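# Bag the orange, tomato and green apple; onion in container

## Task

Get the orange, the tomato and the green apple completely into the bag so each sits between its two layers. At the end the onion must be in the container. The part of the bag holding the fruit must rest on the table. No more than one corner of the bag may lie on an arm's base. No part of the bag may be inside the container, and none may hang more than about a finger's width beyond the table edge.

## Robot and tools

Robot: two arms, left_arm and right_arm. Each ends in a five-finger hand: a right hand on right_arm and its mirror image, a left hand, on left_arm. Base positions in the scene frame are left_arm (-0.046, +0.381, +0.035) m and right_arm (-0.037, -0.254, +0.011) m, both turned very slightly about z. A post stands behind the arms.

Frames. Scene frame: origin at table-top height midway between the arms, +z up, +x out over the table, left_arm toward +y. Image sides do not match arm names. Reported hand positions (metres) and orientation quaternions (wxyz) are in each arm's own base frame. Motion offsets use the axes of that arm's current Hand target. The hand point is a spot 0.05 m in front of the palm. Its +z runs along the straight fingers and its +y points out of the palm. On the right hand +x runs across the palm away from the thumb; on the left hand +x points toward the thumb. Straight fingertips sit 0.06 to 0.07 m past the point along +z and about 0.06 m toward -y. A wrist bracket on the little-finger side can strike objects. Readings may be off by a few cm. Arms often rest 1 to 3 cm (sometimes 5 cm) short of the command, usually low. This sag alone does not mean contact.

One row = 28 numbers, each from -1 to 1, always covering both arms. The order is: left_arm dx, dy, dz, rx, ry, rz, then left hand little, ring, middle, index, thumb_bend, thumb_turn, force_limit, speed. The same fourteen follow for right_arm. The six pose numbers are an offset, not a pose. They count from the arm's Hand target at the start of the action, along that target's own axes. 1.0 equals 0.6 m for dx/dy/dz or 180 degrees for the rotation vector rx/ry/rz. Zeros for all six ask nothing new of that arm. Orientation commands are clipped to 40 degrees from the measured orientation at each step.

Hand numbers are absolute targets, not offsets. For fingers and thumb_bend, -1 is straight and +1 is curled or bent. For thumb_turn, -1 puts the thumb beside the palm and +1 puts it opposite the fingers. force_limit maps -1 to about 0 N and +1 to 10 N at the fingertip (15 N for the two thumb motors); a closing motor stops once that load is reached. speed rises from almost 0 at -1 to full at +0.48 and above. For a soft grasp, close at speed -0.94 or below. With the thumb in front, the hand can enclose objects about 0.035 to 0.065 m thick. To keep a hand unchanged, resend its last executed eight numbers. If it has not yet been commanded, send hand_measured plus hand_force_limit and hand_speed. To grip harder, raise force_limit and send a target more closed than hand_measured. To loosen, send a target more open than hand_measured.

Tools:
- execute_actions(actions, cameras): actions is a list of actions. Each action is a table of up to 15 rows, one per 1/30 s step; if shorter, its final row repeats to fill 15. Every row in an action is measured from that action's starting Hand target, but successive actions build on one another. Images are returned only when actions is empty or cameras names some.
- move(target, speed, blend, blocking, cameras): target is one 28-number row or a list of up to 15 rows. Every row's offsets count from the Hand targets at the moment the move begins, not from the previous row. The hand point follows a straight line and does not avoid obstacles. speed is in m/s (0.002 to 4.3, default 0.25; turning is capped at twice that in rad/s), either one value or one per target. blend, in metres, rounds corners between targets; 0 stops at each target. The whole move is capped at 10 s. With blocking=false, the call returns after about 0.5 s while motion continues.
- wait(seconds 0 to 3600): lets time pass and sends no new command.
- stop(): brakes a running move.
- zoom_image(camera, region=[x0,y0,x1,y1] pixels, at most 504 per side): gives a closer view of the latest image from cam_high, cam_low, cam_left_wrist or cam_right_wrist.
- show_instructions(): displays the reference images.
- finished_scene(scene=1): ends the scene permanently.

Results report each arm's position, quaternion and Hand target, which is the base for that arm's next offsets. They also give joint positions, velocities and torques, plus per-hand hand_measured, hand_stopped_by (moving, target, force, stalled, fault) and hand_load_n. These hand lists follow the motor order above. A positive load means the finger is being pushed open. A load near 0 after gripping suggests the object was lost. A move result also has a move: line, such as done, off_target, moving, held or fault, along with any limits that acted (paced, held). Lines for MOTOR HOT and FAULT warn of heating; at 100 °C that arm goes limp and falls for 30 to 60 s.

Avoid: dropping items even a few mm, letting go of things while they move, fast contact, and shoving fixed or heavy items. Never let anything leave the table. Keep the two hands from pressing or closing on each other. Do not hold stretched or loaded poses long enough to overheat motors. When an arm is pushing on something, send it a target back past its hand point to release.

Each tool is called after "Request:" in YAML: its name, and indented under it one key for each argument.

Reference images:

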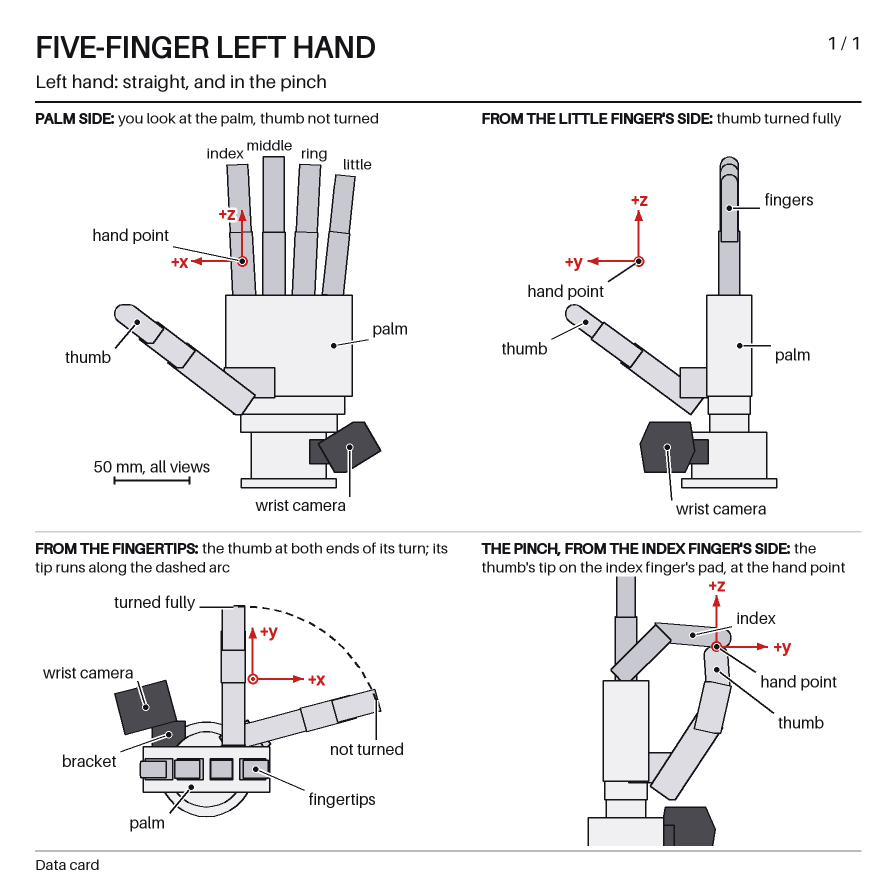

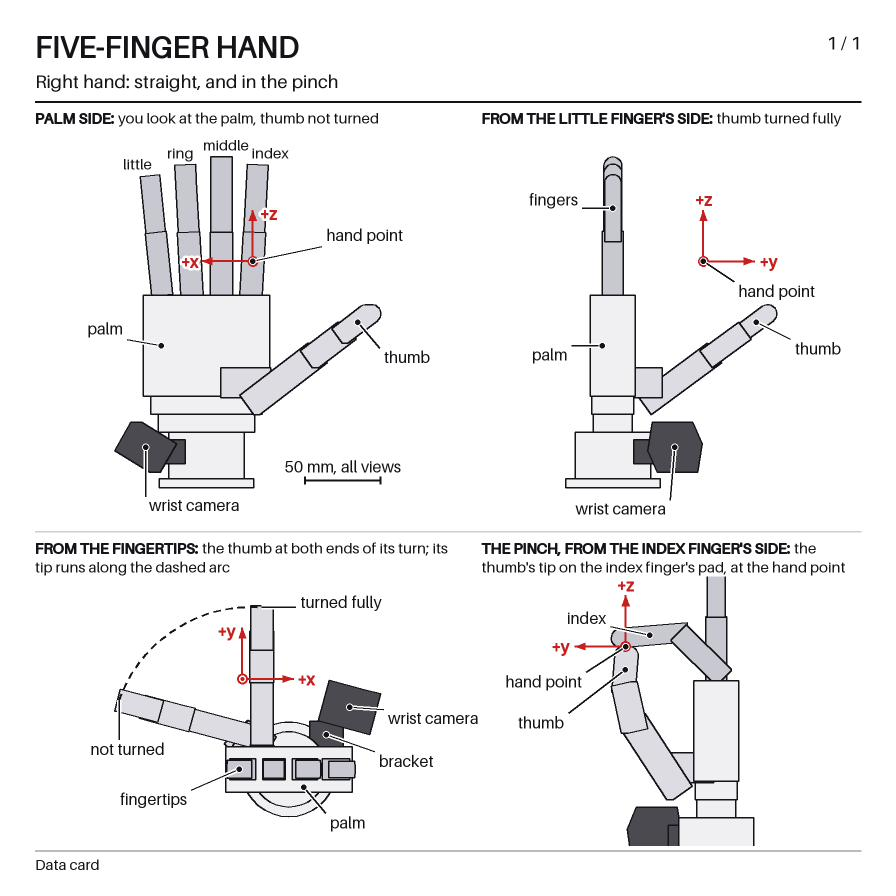

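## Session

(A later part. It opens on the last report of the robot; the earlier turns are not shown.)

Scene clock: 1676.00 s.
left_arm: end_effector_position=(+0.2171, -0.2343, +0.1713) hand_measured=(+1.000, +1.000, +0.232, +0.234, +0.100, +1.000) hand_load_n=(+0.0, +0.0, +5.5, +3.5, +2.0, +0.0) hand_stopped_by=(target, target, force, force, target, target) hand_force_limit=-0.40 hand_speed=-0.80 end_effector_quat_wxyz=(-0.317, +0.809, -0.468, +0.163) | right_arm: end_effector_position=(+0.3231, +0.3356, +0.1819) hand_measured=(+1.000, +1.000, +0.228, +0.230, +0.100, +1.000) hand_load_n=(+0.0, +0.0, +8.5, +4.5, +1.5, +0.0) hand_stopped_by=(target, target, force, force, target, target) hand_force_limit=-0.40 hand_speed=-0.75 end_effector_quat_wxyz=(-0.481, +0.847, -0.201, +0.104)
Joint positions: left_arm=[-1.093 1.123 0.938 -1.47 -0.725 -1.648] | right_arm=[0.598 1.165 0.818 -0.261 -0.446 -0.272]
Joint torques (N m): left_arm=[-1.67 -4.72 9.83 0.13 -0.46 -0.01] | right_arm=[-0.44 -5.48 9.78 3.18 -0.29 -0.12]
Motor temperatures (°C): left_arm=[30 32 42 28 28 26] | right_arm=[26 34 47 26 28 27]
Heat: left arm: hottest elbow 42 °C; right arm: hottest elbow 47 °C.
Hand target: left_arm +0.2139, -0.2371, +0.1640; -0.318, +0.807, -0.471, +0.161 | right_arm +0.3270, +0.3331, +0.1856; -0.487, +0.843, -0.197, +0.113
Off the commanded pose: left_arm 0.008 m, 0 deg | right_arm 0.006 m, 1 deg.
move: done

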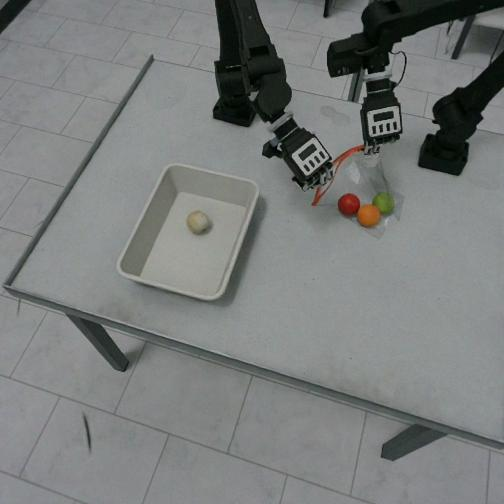

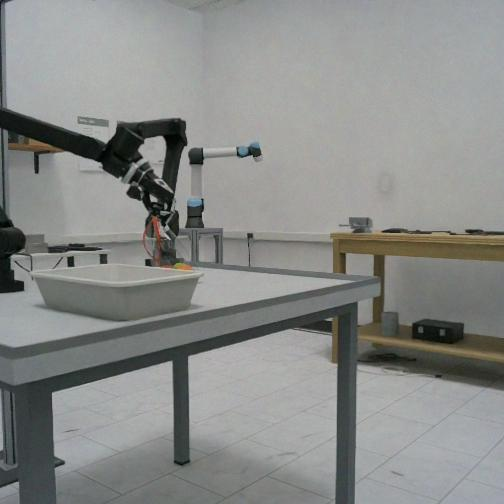

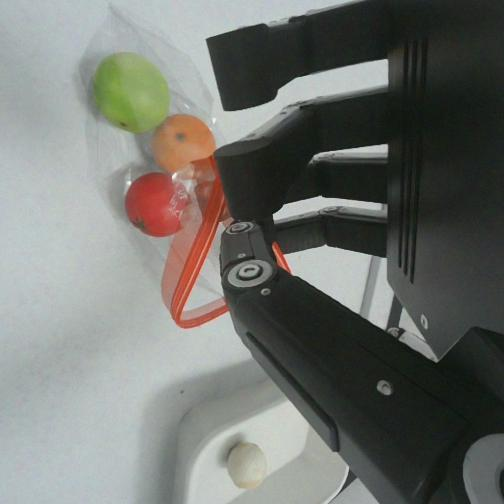

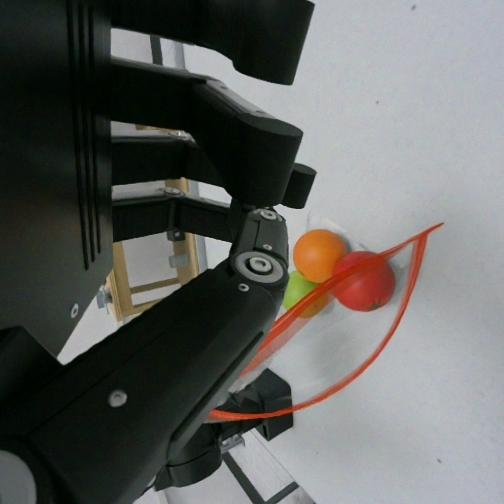

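Request:
move:
  target: [0.0295,0.1318,0.0151,0.0026,0.0443,0.0497,1,1,0.25,0.25,0.1,1,-0.4,-0.8, 0.0003,0.1427,-0.0055,0,0,0,1,1,0.25,0.25,0.1,1,-0.4,-0.75]
  speed: 0.05
  cameras: ["all"]

Request:
zoom_image:
  camera: "cam_right_wrist"
  region: [180, 150, 430, 400]

Request:
zoom_image:
  camera: "cam_high"
  region: [270, 150, 430, 290]

Request:
zoom_image:
  camera: "cam_low"
  region: [120, 190, 300, 310]

Scene clock: 1681.40 s.
left_arm: end_effector_position=(+0.1804, -0.2774, +0.1121) hand_measured=(+1.000, +1.000, +0.232, +0.234, +0.100, +1.000) hand_load_n=(+0.0, +0.0, +5.5, +4.0, +2.0, +0.0) hand_stopped_by=(target, target, force, force, target, target) hand_force_limit=-0.40 hand_speed=-0.80 end_effector_quat_wxyz=(-0.295, +0.762, -0.542, +0.198) | right_arm: end_effector_position=(+0.3030, +0.2944, +0.1107) hand_measured=(+1.000, +1.000, +0.228, +0.230, +0.100, +1.000) hand_load_n=(+0.0, +0.0, +8.5, +4.5, +1.5, +0.0) hand_stopped_by=(target, target, force, force, target, target) hand_force_limit=-0.40 hand_speed=-0.75 end_effector_quat_wxyz=(-0.482, +0.846, -0.200, +0.105)
Joint positions: left_arm=[-1.251 1.178 0.818 -1.248 -0.725 -1.599] | right_arm=[0.525 1.151 0.603 -0.078 -0.506 -0.319]
Joint torques (N m): left_arm=[-1.73 -5.01 9.39 0.24 -0.61 0.15] | right_arm=[-0.44 -4.42 8.98 3.12 -0.32 -0.13]
Heat: left arm: hottest elbow 41 °C; right arm: hottest elbow 46 °C.
Hand target: left_arm +0.1759, -0.2772, +0.1040; -0.299, +0.754, -0.552, +0.193 | right_arm +0.3069, +0.2920, +0.1130; -0.487, +0.843, -0.197, +0.113
Off the commanded pose: left_arm 0.009 m, 2 deg | right_arm 0.005 m, 1 deg.
move: done

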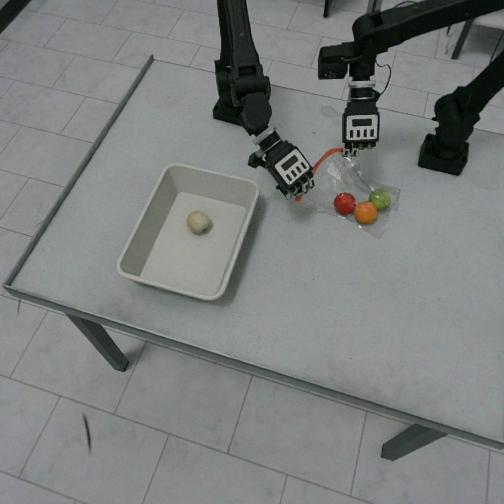

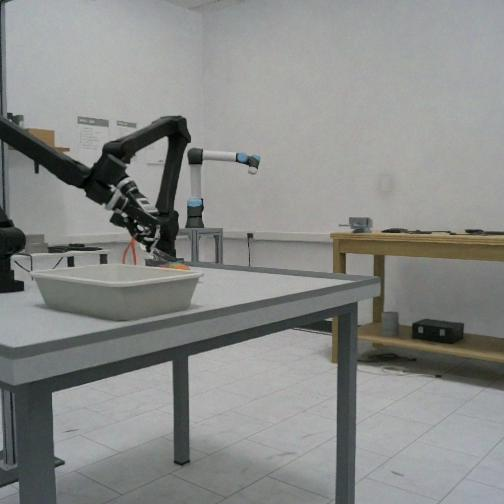

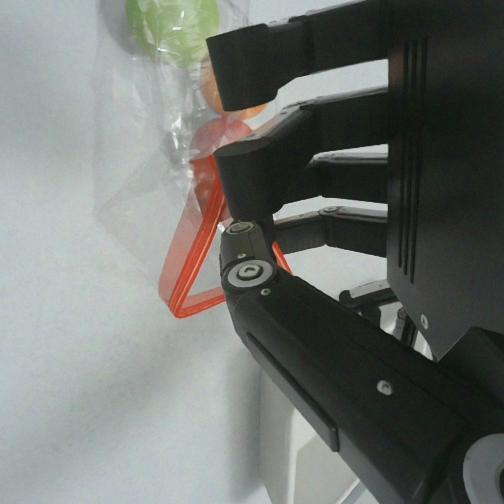

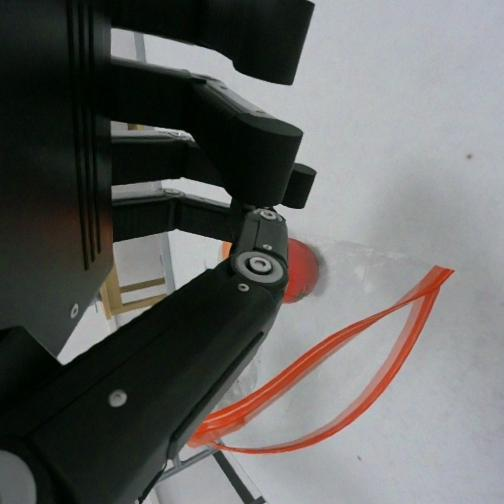

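Scaled by 2.016.

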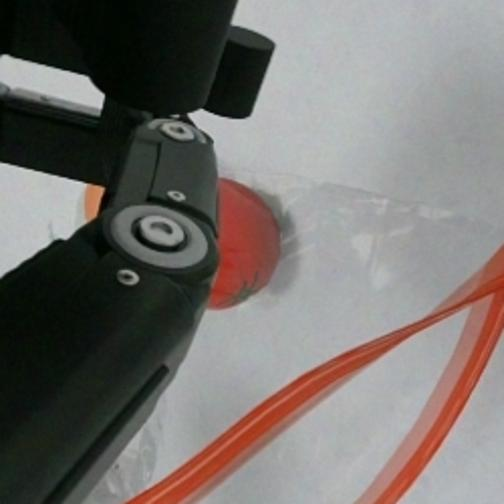

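Scaled by 3.150.

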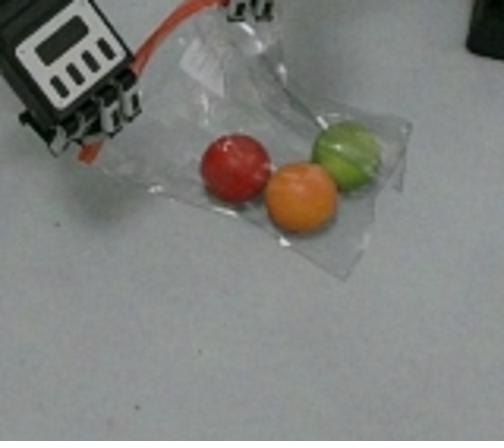

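Scaled by 2.800.

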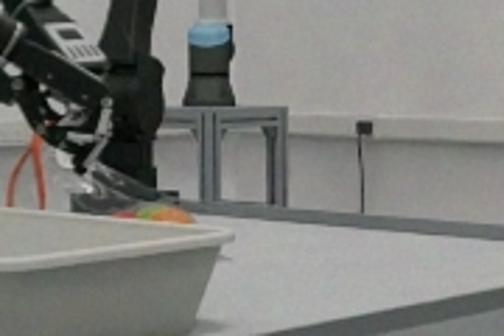

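Request:
move:
  target: [0.0436,0.1146,0.0297,0.0022,0.0369,0.0415,1,1,0.25,0.25,0.1,1,-0.4,-0.8, -0.0082,0.1222,-0.0117,0,0.0962,0.0556,1,1,0.25,0.25,0.1,1,-0.4,-0.75]
  speed: 0.05
  cameras: ["all"]

Request:
zoom_image:
  camera: "cam_right_wrist"
  region: [180, 150, 430, 400]

Request:
zoom_image:
  camera: "cam_high"
  region: [240, 130, 430, 290]

Request:
zoom_image:
  camera: "cam_low"
  region: [100, 190, 280, 310]

Scene clock: 1690.20 s.
left_arm: end_effector_position=(+0.1512, -0.3144, +0.0526) hand_measured=(+1.000, +1.000, +0.232, +0.234, +0.100, +1.000) hand_load_n=(+0.0, +0.0, +5.5, +3.5, +2.0, -0.5) hand_stopped_by=(target, target, force, force, target, target) hand_force_limit=-0.40 hand_speed=-0.80 end_effector_quat_wxyz=(-0.277, +0.712, -0.606, +0.223) | right_arm: end_effector_position=(+0.2849, +0.2522, +0.0493) hand_measured=(+1.000, +1.000, +0.228, +0.230, +0.100, +1.000) hand_load_n=(+0.0, +0.0, +9.0, +4.0, +2.0, +0.0) hand_stopped_by=(target, target, force, force, target, target) hand_force_limit=-0.40 hand_speed=-0.75 end_effector_quat_wxyz=(-0.451, +0.800, -0.343, +0.195)
Joint positions: left_arm=[-1.361 1.288 0.734 -0.996 -0.726 -1.513] | right_arm=[0.584 1.078 0.343 0.186 -0.149 -0.093]
Joint torques (N m): left_arm=[-1.67 -5.89 8.61 0.38 -0.62 0.15] | right_arm=[1.2 -2.9 8.05 3.32 0.03 0.02]
Heat: left arm: hottest elbow 40 °C; right arm: hottest elbow 45 °C.
Hand target: left_arm +0.1460, -0.3122, +0.0439; -0.281, +0.703, -0.616, +0.218 | right_arm +0.2835, +0.2559, +0.0531; -0.460, +0.796, -0.341, +0.196
Off the commanded pose: left_arm 0.010 m, 2 deg | right_arm 0.005 m, 1 deg.
move: done

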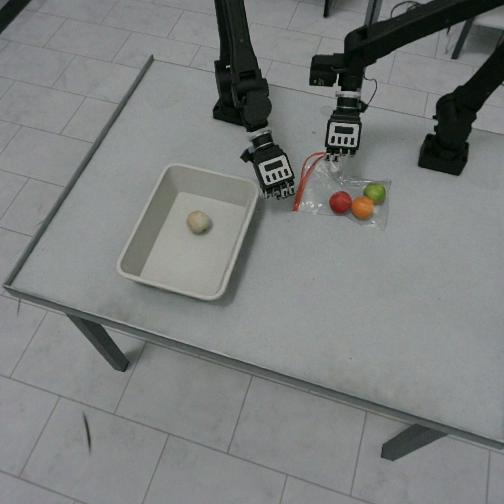

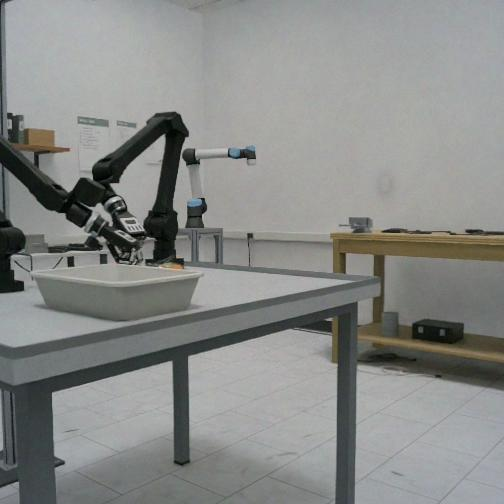

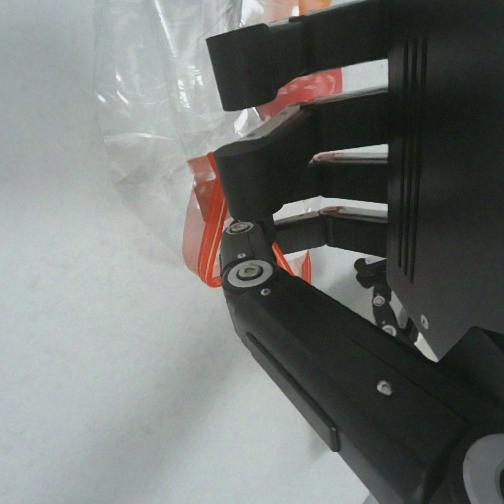

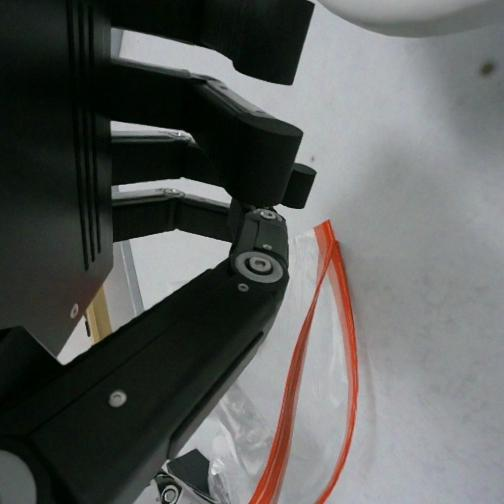

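Scaled by 2.016.

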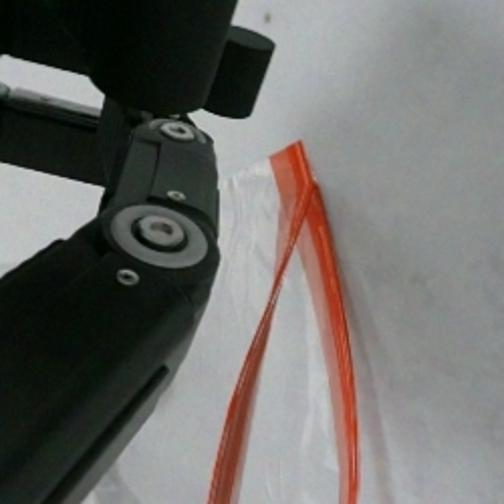

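Scaled by 2.653.

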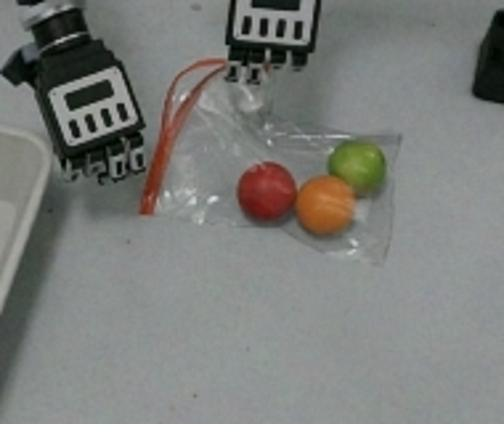

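Scaled by 2.800.

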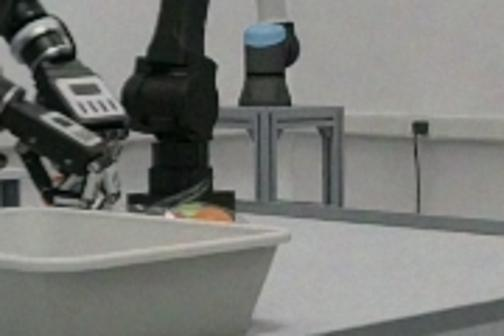

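Request:
move:
  target: [0.0205,0.0559,0.0385,0,0,0,1,1,0.25,0.25,0.1,1,-0.4,-0.8, 0.0134,0.0431,-0.0013,0,0,0,1,1,0.25,0.25,0.1,1,-0.4,-0.75]
  speed: 0.04
  cameras: ["all"]

Request:
zoom_image:
  camera: "cam_right_wrist"
  region: [180, 150, 430, 400]

Request:
zoom_image:
  camera: "cam_high"
  region: [240, 130, 400, 260]

Request:
zoom_image:
  camera: "cam_left_wrist"
  region: [100, 100, 400, 400]

Request:
zoom_image:
  camera: "cam_low"
  region: [60, 190, 240, 310]

Scene clock: 1696.30 s.
left_arm: end_effector_position=(+0.1428, -0.3260, +0.0115) hand_measured=(+1.000, +1.000, +0.232, +0.234, +0.100, +1.000) hand_load_n=(+0.0, +0.0, +5.5, +3.5, +2.0, +0.0) hand_stopped_by=(target, target, force, force, target, target) hand_force_limit=-0.40 hand_speed=-0.80 end_effector_quat_wxyz=(-0.279, +0.706, -0.613, +0.220) | right_arm: end_effector_position=(+0.2765, +0.2450, +0.0348) hand_measured=(+1.000, +1.000, +0.228, +0.230, +0.100, +1.000) hand_load_n=(+0.0, +0.0, +8.5, +4.5, +1.5, +0.0) hand_stopped_by=(target, target, force, force, target, target) hand_force_limit=-0.40 hand_speed=-0.75 end_effector_quat_wxyz=(-0.462, +0.797, -0.340, +0.191)
Joint positions: left_arm=[-1.393 1.403 0.711 -0.888 -0.727 -1.537] | right_arm=[0.564 1.096 0.285 0.277 -0.183 -0.096]
Joint torques (N m): left_arm=[-1.73 -6.77 7.82 0.32 -0.59 -0.05] | right_arm=[-0.73 -1.26 7.53 3.37 -0.1 -0.14]
Heat: left arm: hottest elbow 40 °C; right arm: hottest elbow 45 °C.
Hand target: left_arm +0.1380, -0.3244, +0.0040; -0.281, +0.703, -0.616, +0.218 | right_arm +0.2792, +0.2407, +0.0310; -0.460, +0.796, -0.341, +0.196
Off the commanded pose: left_arm 0.009 m, 1 deg | right_arm 0.006 m, 1 deg.
move: done

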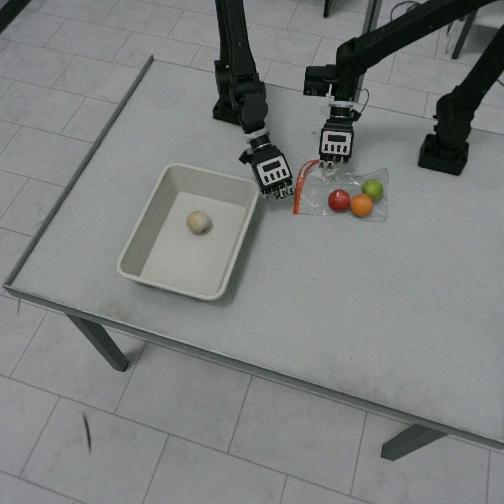

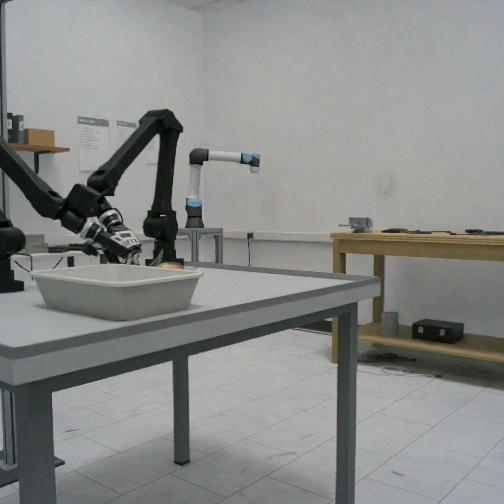

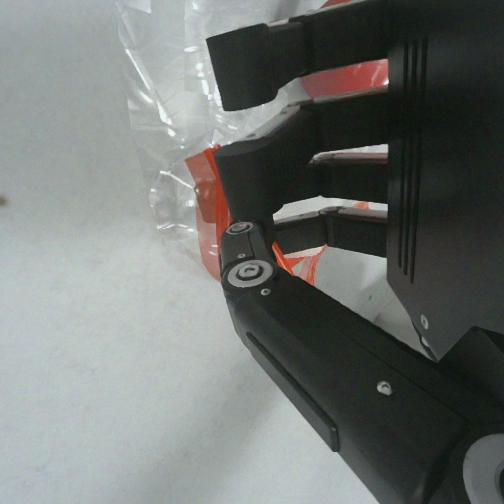

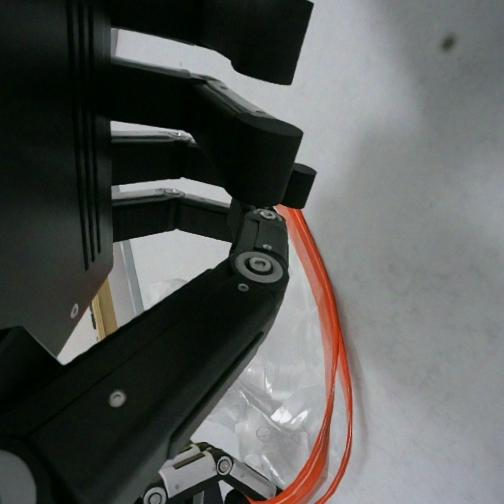

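Scaled by 2.016.

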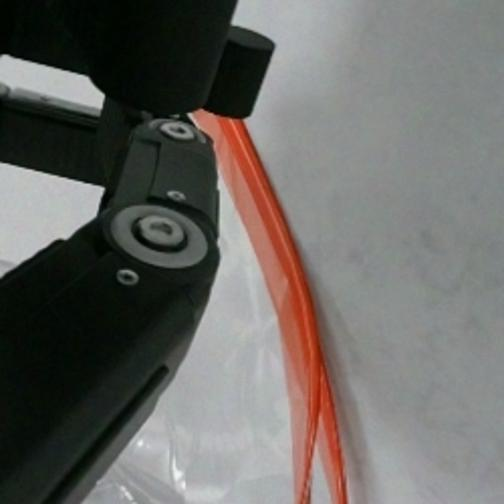

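Scaled by 3.150.

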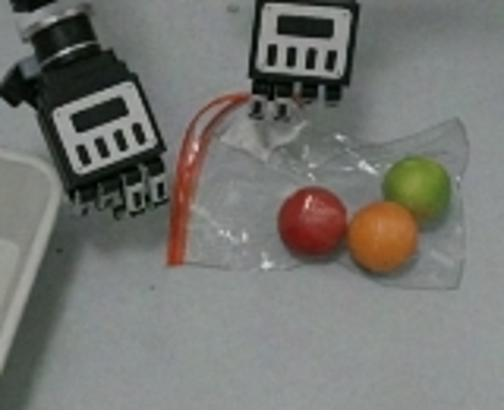

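Scaled by 1.680.

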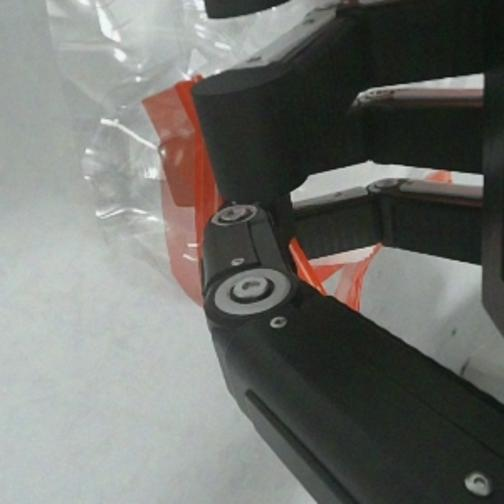

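Scaled by 2.800.

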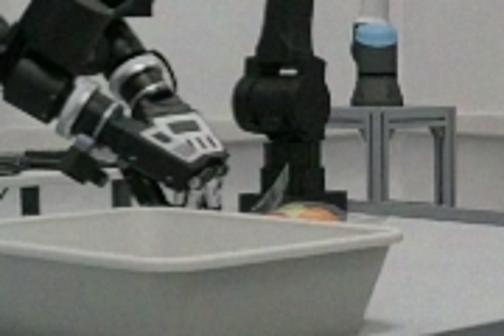

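Request:
move:
  target: [0.0011,0.0177,0.0199,0,0,0,1,1,0.25,0.25,0.1,1,-0.4,-0.8, 0,0.0173,0.01,0,0,0,1,1,0.25,0.25,0.1,1,-0.4,-0.75]
  speed: 0.04
  cameras: ["all"]

Request:
zoom_image:
  camera: "cam_right_wrist"
  region: [180, 150, 430, 400]

Request:
zoom_image:
  camera: "cam_high"
  region: [240, 130, 400, 260]

Request:
zoom_image:
  camera: "cam_left_wrist"
  region: [100, 100, 400, 400]

Scene clock: 1699.33 s.
left_arm: end_effector_position=(+0.1428, -0.3260, -0.0049) hand_measured=(+1.000, +1.000, +0.232, +0.234, +0.100, +1.000) hand_load_n=(+0.0, +0.0, +5.5, +3.5, +2.0, +0.0) hand_stopped_by=(target, target, force, force, target, target) hand_force_limit=-0.40 hand_speed=-0.80 end_effector_quat_wxyz=(-0.279, +0.706, -0.613, +0.220) | right_arm: end_effector_position=(+0.2768, +0.2441, +0.0218) hand_measured=(+1.000, +1.000, +0.228, +0.230, +0.100, +1.000) hand_load_n=(+0.0, +0.0, +9.0, +4.5, +1.5, +0.0) hand_stopped_by=(target, target, force, force, target, target) hand_force_limit=-0.40 hand_speed=-0.75 end_effector_quat_wxyz=(-0.461, +0.797, -0.340, +0.192)
Joint positions: left_arm=[-1.393 1.44 0.693 -0.833 -0.727 -1.538] | right_arm=[0.561 1.152 0.269 0.348 -0.183 -0.098]
Joint torques (N m): left_arm=[-1.73 -7 7.53 0.31 -0.59 -0.02] | right_arm=[-0.5 -1.61 7.13 3.33 -0.09 -0.12]
Heat: left arm: hottest elbow 39 °C; right arm: hottest elbow 44 °C.
Hand target: left_arm +0.1380, -0.3243, -0.0121; -0.281, +0.703, -0.616, +0.218 | right_arm +0.2791, +0.2407, +0.0190; -0.460, +0.796, -0.341, +0.196
Off the commanded pose: left_arm 0.009 m, 1 deg | right_arm 0.005 m, 1 deg.
move: done

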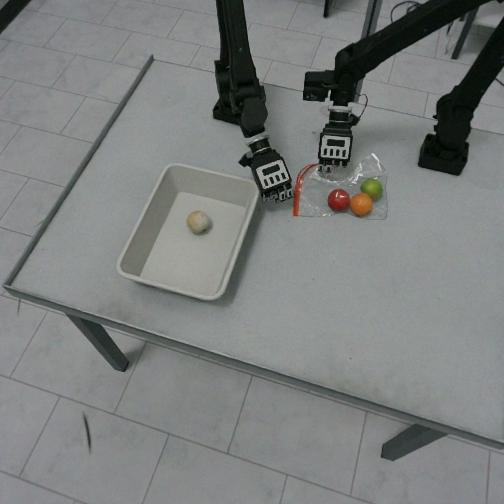

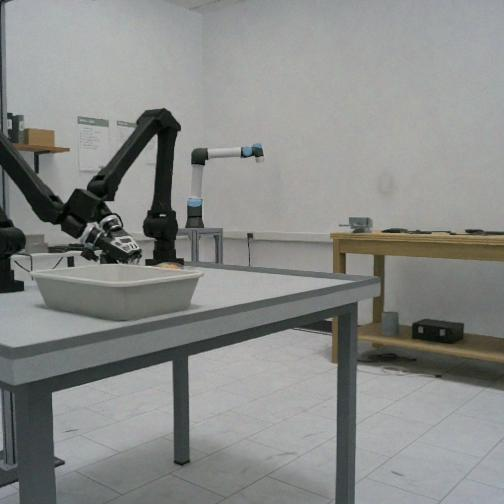

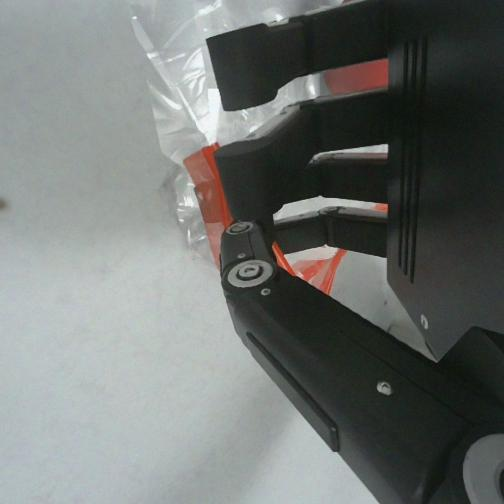

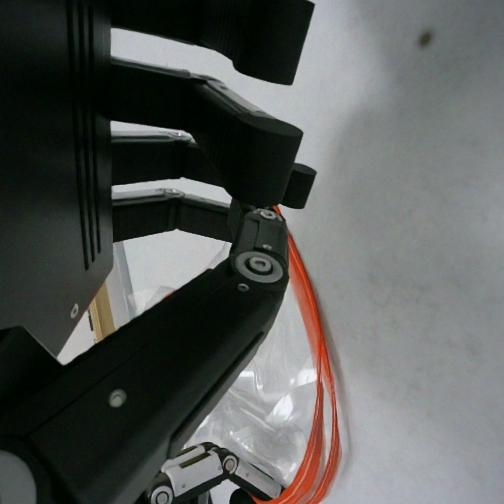

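Scaled by 2.016.

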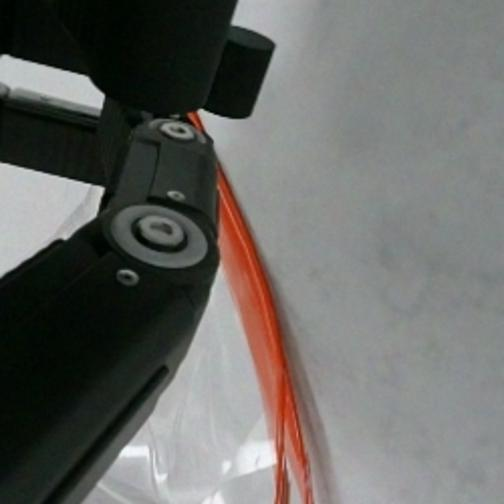

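Scaled by 3.150.

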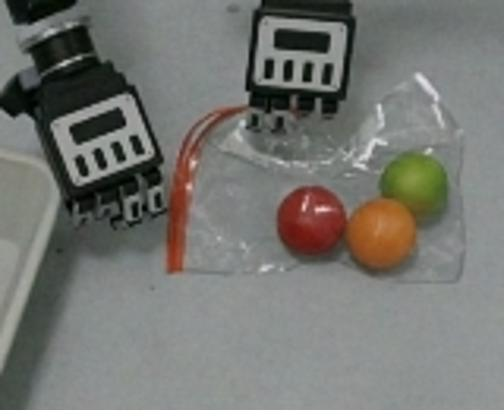

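Scaled by 1.680.

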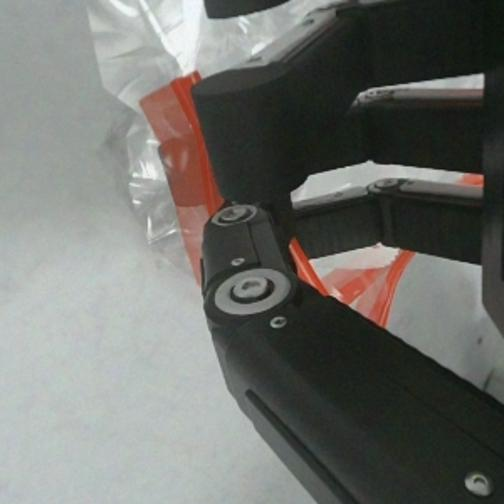

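Request:
move:
  target: [0,0,0,0,0,0,1,1,0.25,0.25,0.1,1,-0.4,-0.8, 0,0,0,0,0,0,1,1,-0.25,-0.25,-0.15,1,-0.4,-0.8]
  speed: 0.04
  cameras: ["all"]

Request:
zoom_image:
  camera: "cam_right_wrist"
  region: [180, 150, 430, 400]

Request:
zoom_image:
  camera: "cam_high"
  region: [240, 130, 400, 260]

Scene clock: 1701.27 s.
left_arm: end_effector_position=(+0.1428, -0.3260, -0.0049) hand_measured=(+1.000, +1.000, +0.232, +0.234, +0.100, +1.000) hand_load_n=(+0.0, +0.0, +5.5, +4.0, +2.0, +0.0) hand_stopped_by=(target, target, force, force, target, target) hand_force_limit=-0.40 hand_speed=-0.80 end_effector_quat_wxyz=(-0.279, +0.706, -0.613, +0.220) | right_arm: end_effector_position=(+0.2768, +0.2441, +0.0218) hand_measured=(+1.000, +1.000, -0.250, -0.250, -0.150, +1.000) hand_load_n=(+0.0, +0.0, +0.0, +0.0, +0.0, +0.0) hand_stopped_by=(target, target, target, target, target, target) hand_force_limit=-0.40 hand_speed=-0.80 end_effector_quat_wxyz=(-0.461, +0.797, -0.340, +0.192)
Joint positions: left_arm=[-1.393 1.44 0.693 -0.833 -0.727 -1.538] | right_arm=[0.561 1.152 0.269 0.348 -0.183 -0.098]
Joint torques (N m): left_arm=[-1.79 -7.06 7.53 0.29 -0.59 -0.03] | right_arm=[-0.5 -1.67 7.12 3.34 -0.09 -0.12]
Heat: left arm: hottest elbow 39 °C; right arm: hottest elbow 44 °C.
Hand target: left_arm +0.1380, -0.3243, -0.0121; -0.281, +0.703, -0.616, +0.218 | right_arm +0.2791, +0.2407, +0.0190; -0.460, +0.796, -0.341, +0.196
Off the commanded pose: left_arm 0.009 m, 1 deg | right_arm 0.005 m, 1 deg.
move: done

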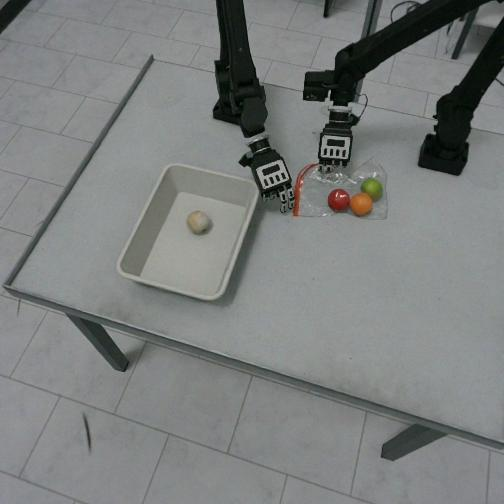

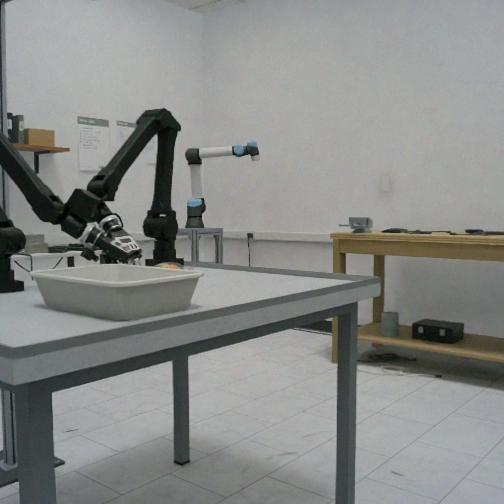

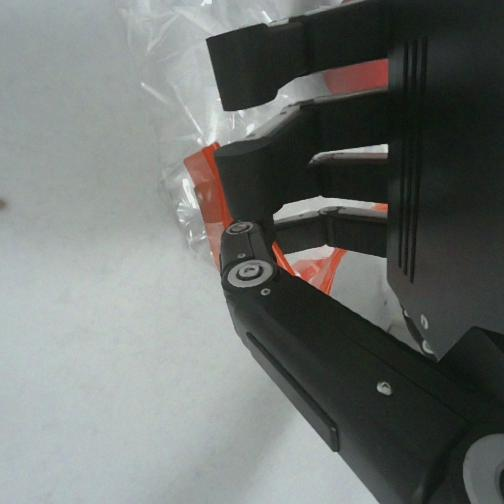

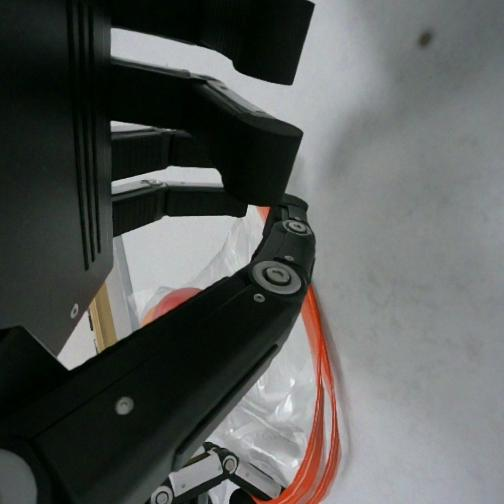

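Scaled by 2.016.

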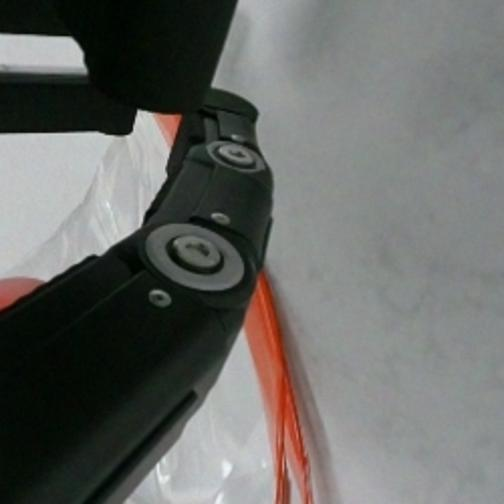

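Scaled by 3.150.

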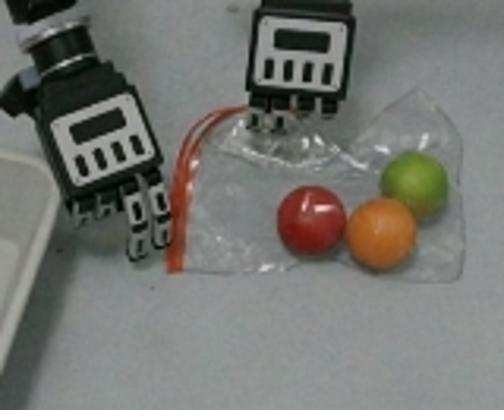

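Request:
move:
  target: [0,0,0,0,0,0,1,1,0.25,0.25,0.1,1,-0.4,-0.8, 0.0788,0.013,-0.1226,0,0,0,1,1,-0.25,-0.25,-0.15,1,-0.4,-0.8]
  speed: 0.08
  cameras: ["all"]

Request:
zoom_image:
  camera: "cam_high"
  region: [240, 130, 400, 260]

Request:
zoom_image:
  camera: "cam_right_wrist"
  region: [150, 50, 500, 400]

Scene clock: 1704.47 s.
left_arm: end_effector_position=(+0.1428, -0.3260, -0.0049) hand_measured=(+1.000, +1.000, +0.232, +0.234, +0.100, +1.000) hand_load_n=(+0.0, +0.0, +5.5, +3.5, +2.0, +0.0) hand_stopped_by=(target, target, force, force, target, target) hand_force_limit=-0.40 hand_speed=-0.80 end_effector_quat_wxyz=(-0.279, +0.706, -0.613, +0.220) | right_arm: end_effector_position=(+0.2621, +0.1626, +0.0481) hand_measured=(+1.000, +1.000, -0.250, -0.250, -0.150, +1.000) hand_load_n=(+1.0, +0.5, +0.0, +0.0, +0.0, +0.0) hand_stopped_by=(target, target, target, target, target, target) hand_force_limit=-0.40 hand_speed=-0.80 end_effector_quat_wxyz=(-0.461, +0.796, -0.342, +0.192)
Joint positions: left_arm=[-1.393 1.44 0.693 -0.833 -0.727 -1.538] | right_arm=[0.235 0.82 0.222 0.005 -0.458 -0.278]
Joint torques (N m): left_arm=[-1.73 -7.06 7.51 0.32 -0.59 -0.03] | right_arm=[-0.38 -0.44 9.28 2.18 -0.27 -0.14]
Heat: left arm: hottest elbow 39 °C; right arm: hottest elbow 44 °C.
Hand target: left_arm +0.1380, -0.3243, -0.0121; -0.281, +0.703, -0.616, +0.218 | right_arm +0.2631, +0.1598, +0.0491; -0.460, +0.796, -0.341, +0.196
Off the commanded pose: left_arm 0.009 m, 1 deg | right_arm 0.003 m, 1 deg.
move: done

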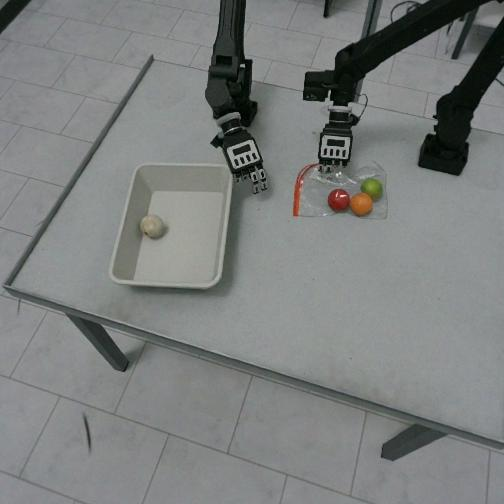

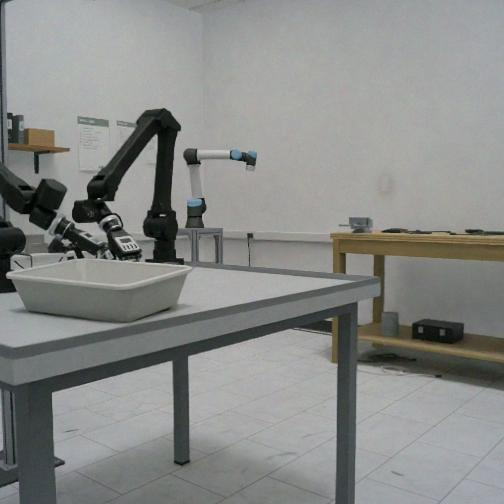

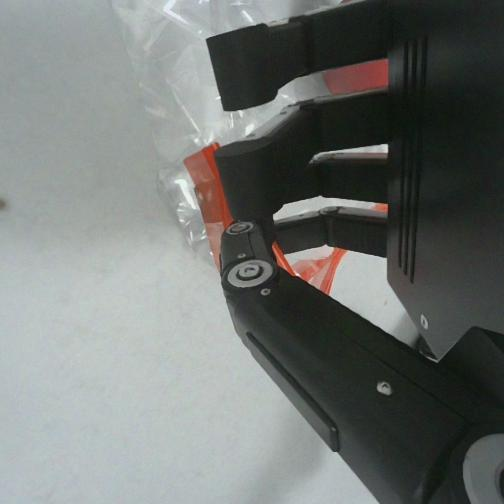

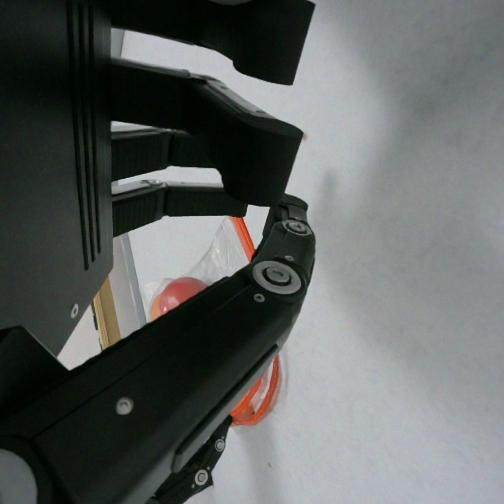

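Scaled by 3.150.

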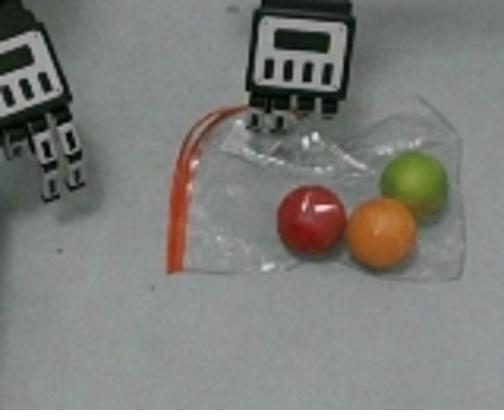

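Scaled by 1.440.

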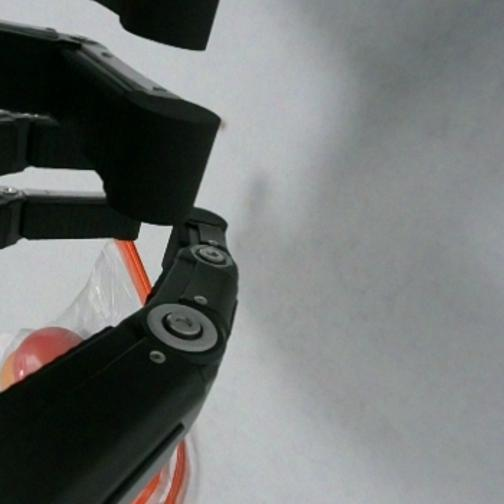

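Request:
move:
  target:
    - [0,0,0,0,0,0,1,1,0.25,0.25,0.1,1,-0.4,-0.8, -0.037,0.006,-0.0104,0,0,0,1,1,-0.25,-0.25,-0.15,1,-0.4,-0.8]
    - [0,0,0,0,0,0,1,1,0.25,0.25,0.1,1,-0.4,-0.8, -0.037,-0.1671,-0.1104,0,0,0,1,1,-0.25,-0.25,-0.15,1,-0.4,-0.8]
  speed: 0.05
  cameras: ["all"]

Request:
zoom_image:
  camera: "cam_high"
  region: [240, 130, 400, 260]

Request:
zoom_image:
  camera: "cam_left_wrist"
  region: [100, 100, 400, 400]

Scene clock: 1711.33 s.
left_arm: end_effector_position=(+0.1428, -0.3260, -0.0049) hand_measured=(+1.000, +1.000, +0.232, +0.234, +0.100, +1.000) hand_load_n=(+0.0, +0.0, +5.5, +3.5, +1.5, +0.0) hand_stopped_by=(target, target, force, force, target, target) hand_force_limit=-0.40 hand_speed=-0.80 end_effector_quat_wxyz=(-0.279, +0.706, -0.613, +0.220) | right_arm: end_effector_position=(+0.2350, +0.1660, +0.1412) hand_measured=(+1.000, +1.000, -0.250, -0.250, -0.150, +1.000) hand_load_n=(+1.0, +0.0, +0.0, +0.0, +0.0, +0.0) hand_stopped_by=(target, target, target, target, target, target) hand_force_limit=-0.40 hand_speed=-0.80 end_effector_quat_wxyz=(-0.444, +0.804, -0.351, +0.182)
Joint positions: left_arm=[-1.393 1.44 0.693 -0.833 -0.727 -1.538] | right_arm=[0.308 0.537 0.422 -0.506 -0.385 -0.24]
Joint torques (N m): left_arm=[-1.79 -7 7.51 0.31 -0.59 -0.03] | right_arm=[0.85 0.67 15.1 2.15 -0.21 0]
Heat: left arm: hottest elbow 39 °C; right arm: hottest elbow 44 °C.
Hand target: left_arm +0.1380, -0.3243, -0.0121; -0.281, +0.703, -0.616, +0.218 | right_arm +0.2427, +0.1708, +0.1691; -0.460, +0.796, -0.341, +0.196
Off the commanded pose: left_arm 0.009 m, 1 deg | right_arm 0.029 m, 3 deg.
move: off_target (right_arm)

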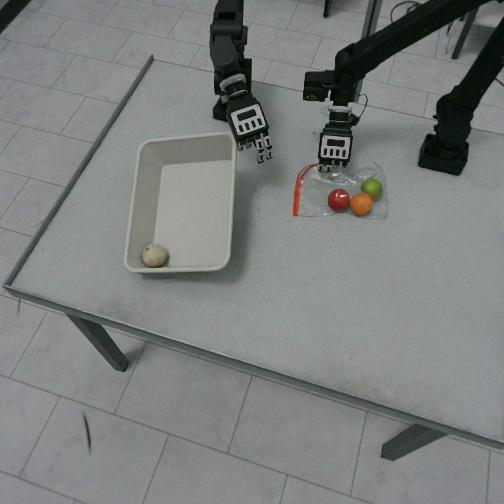

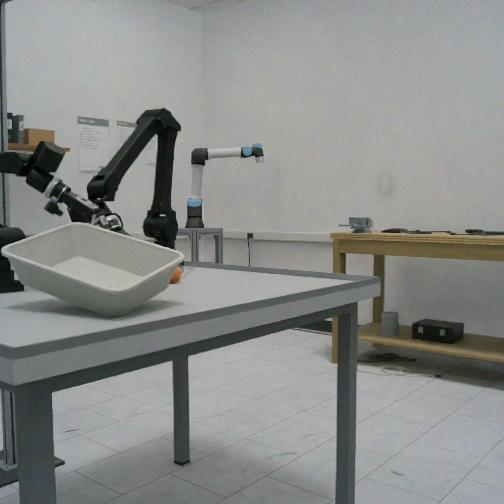

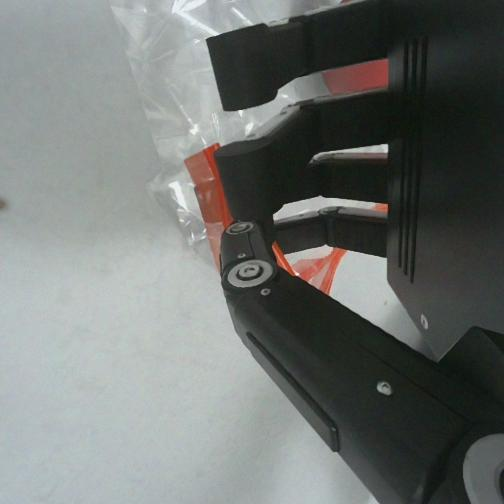

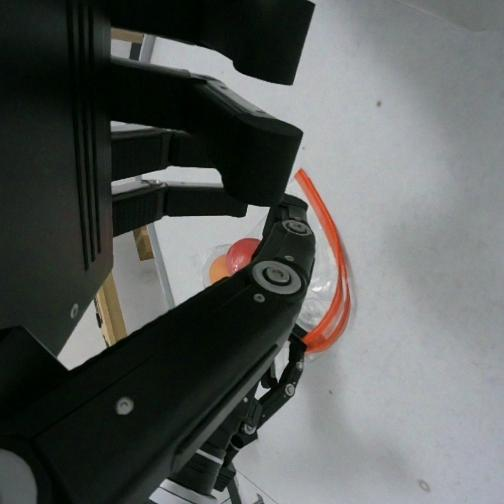

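Scaled by 3.150.

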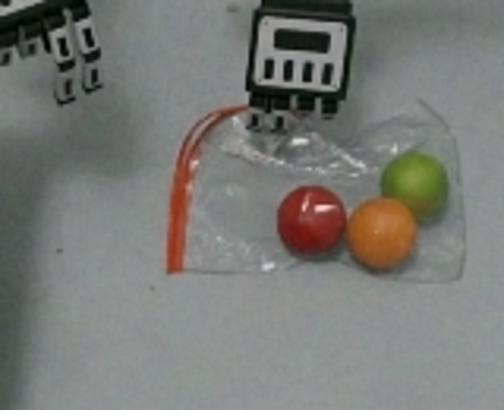

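Scaled by 1.680.

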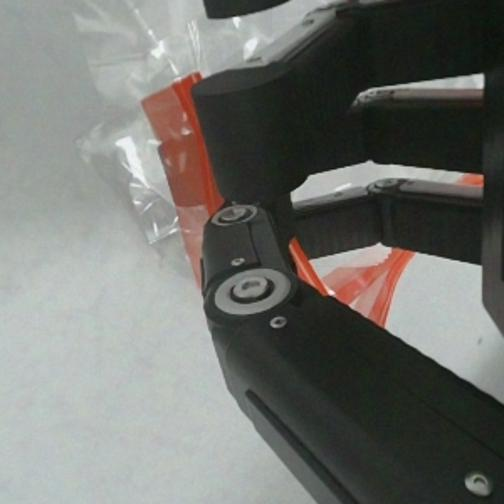

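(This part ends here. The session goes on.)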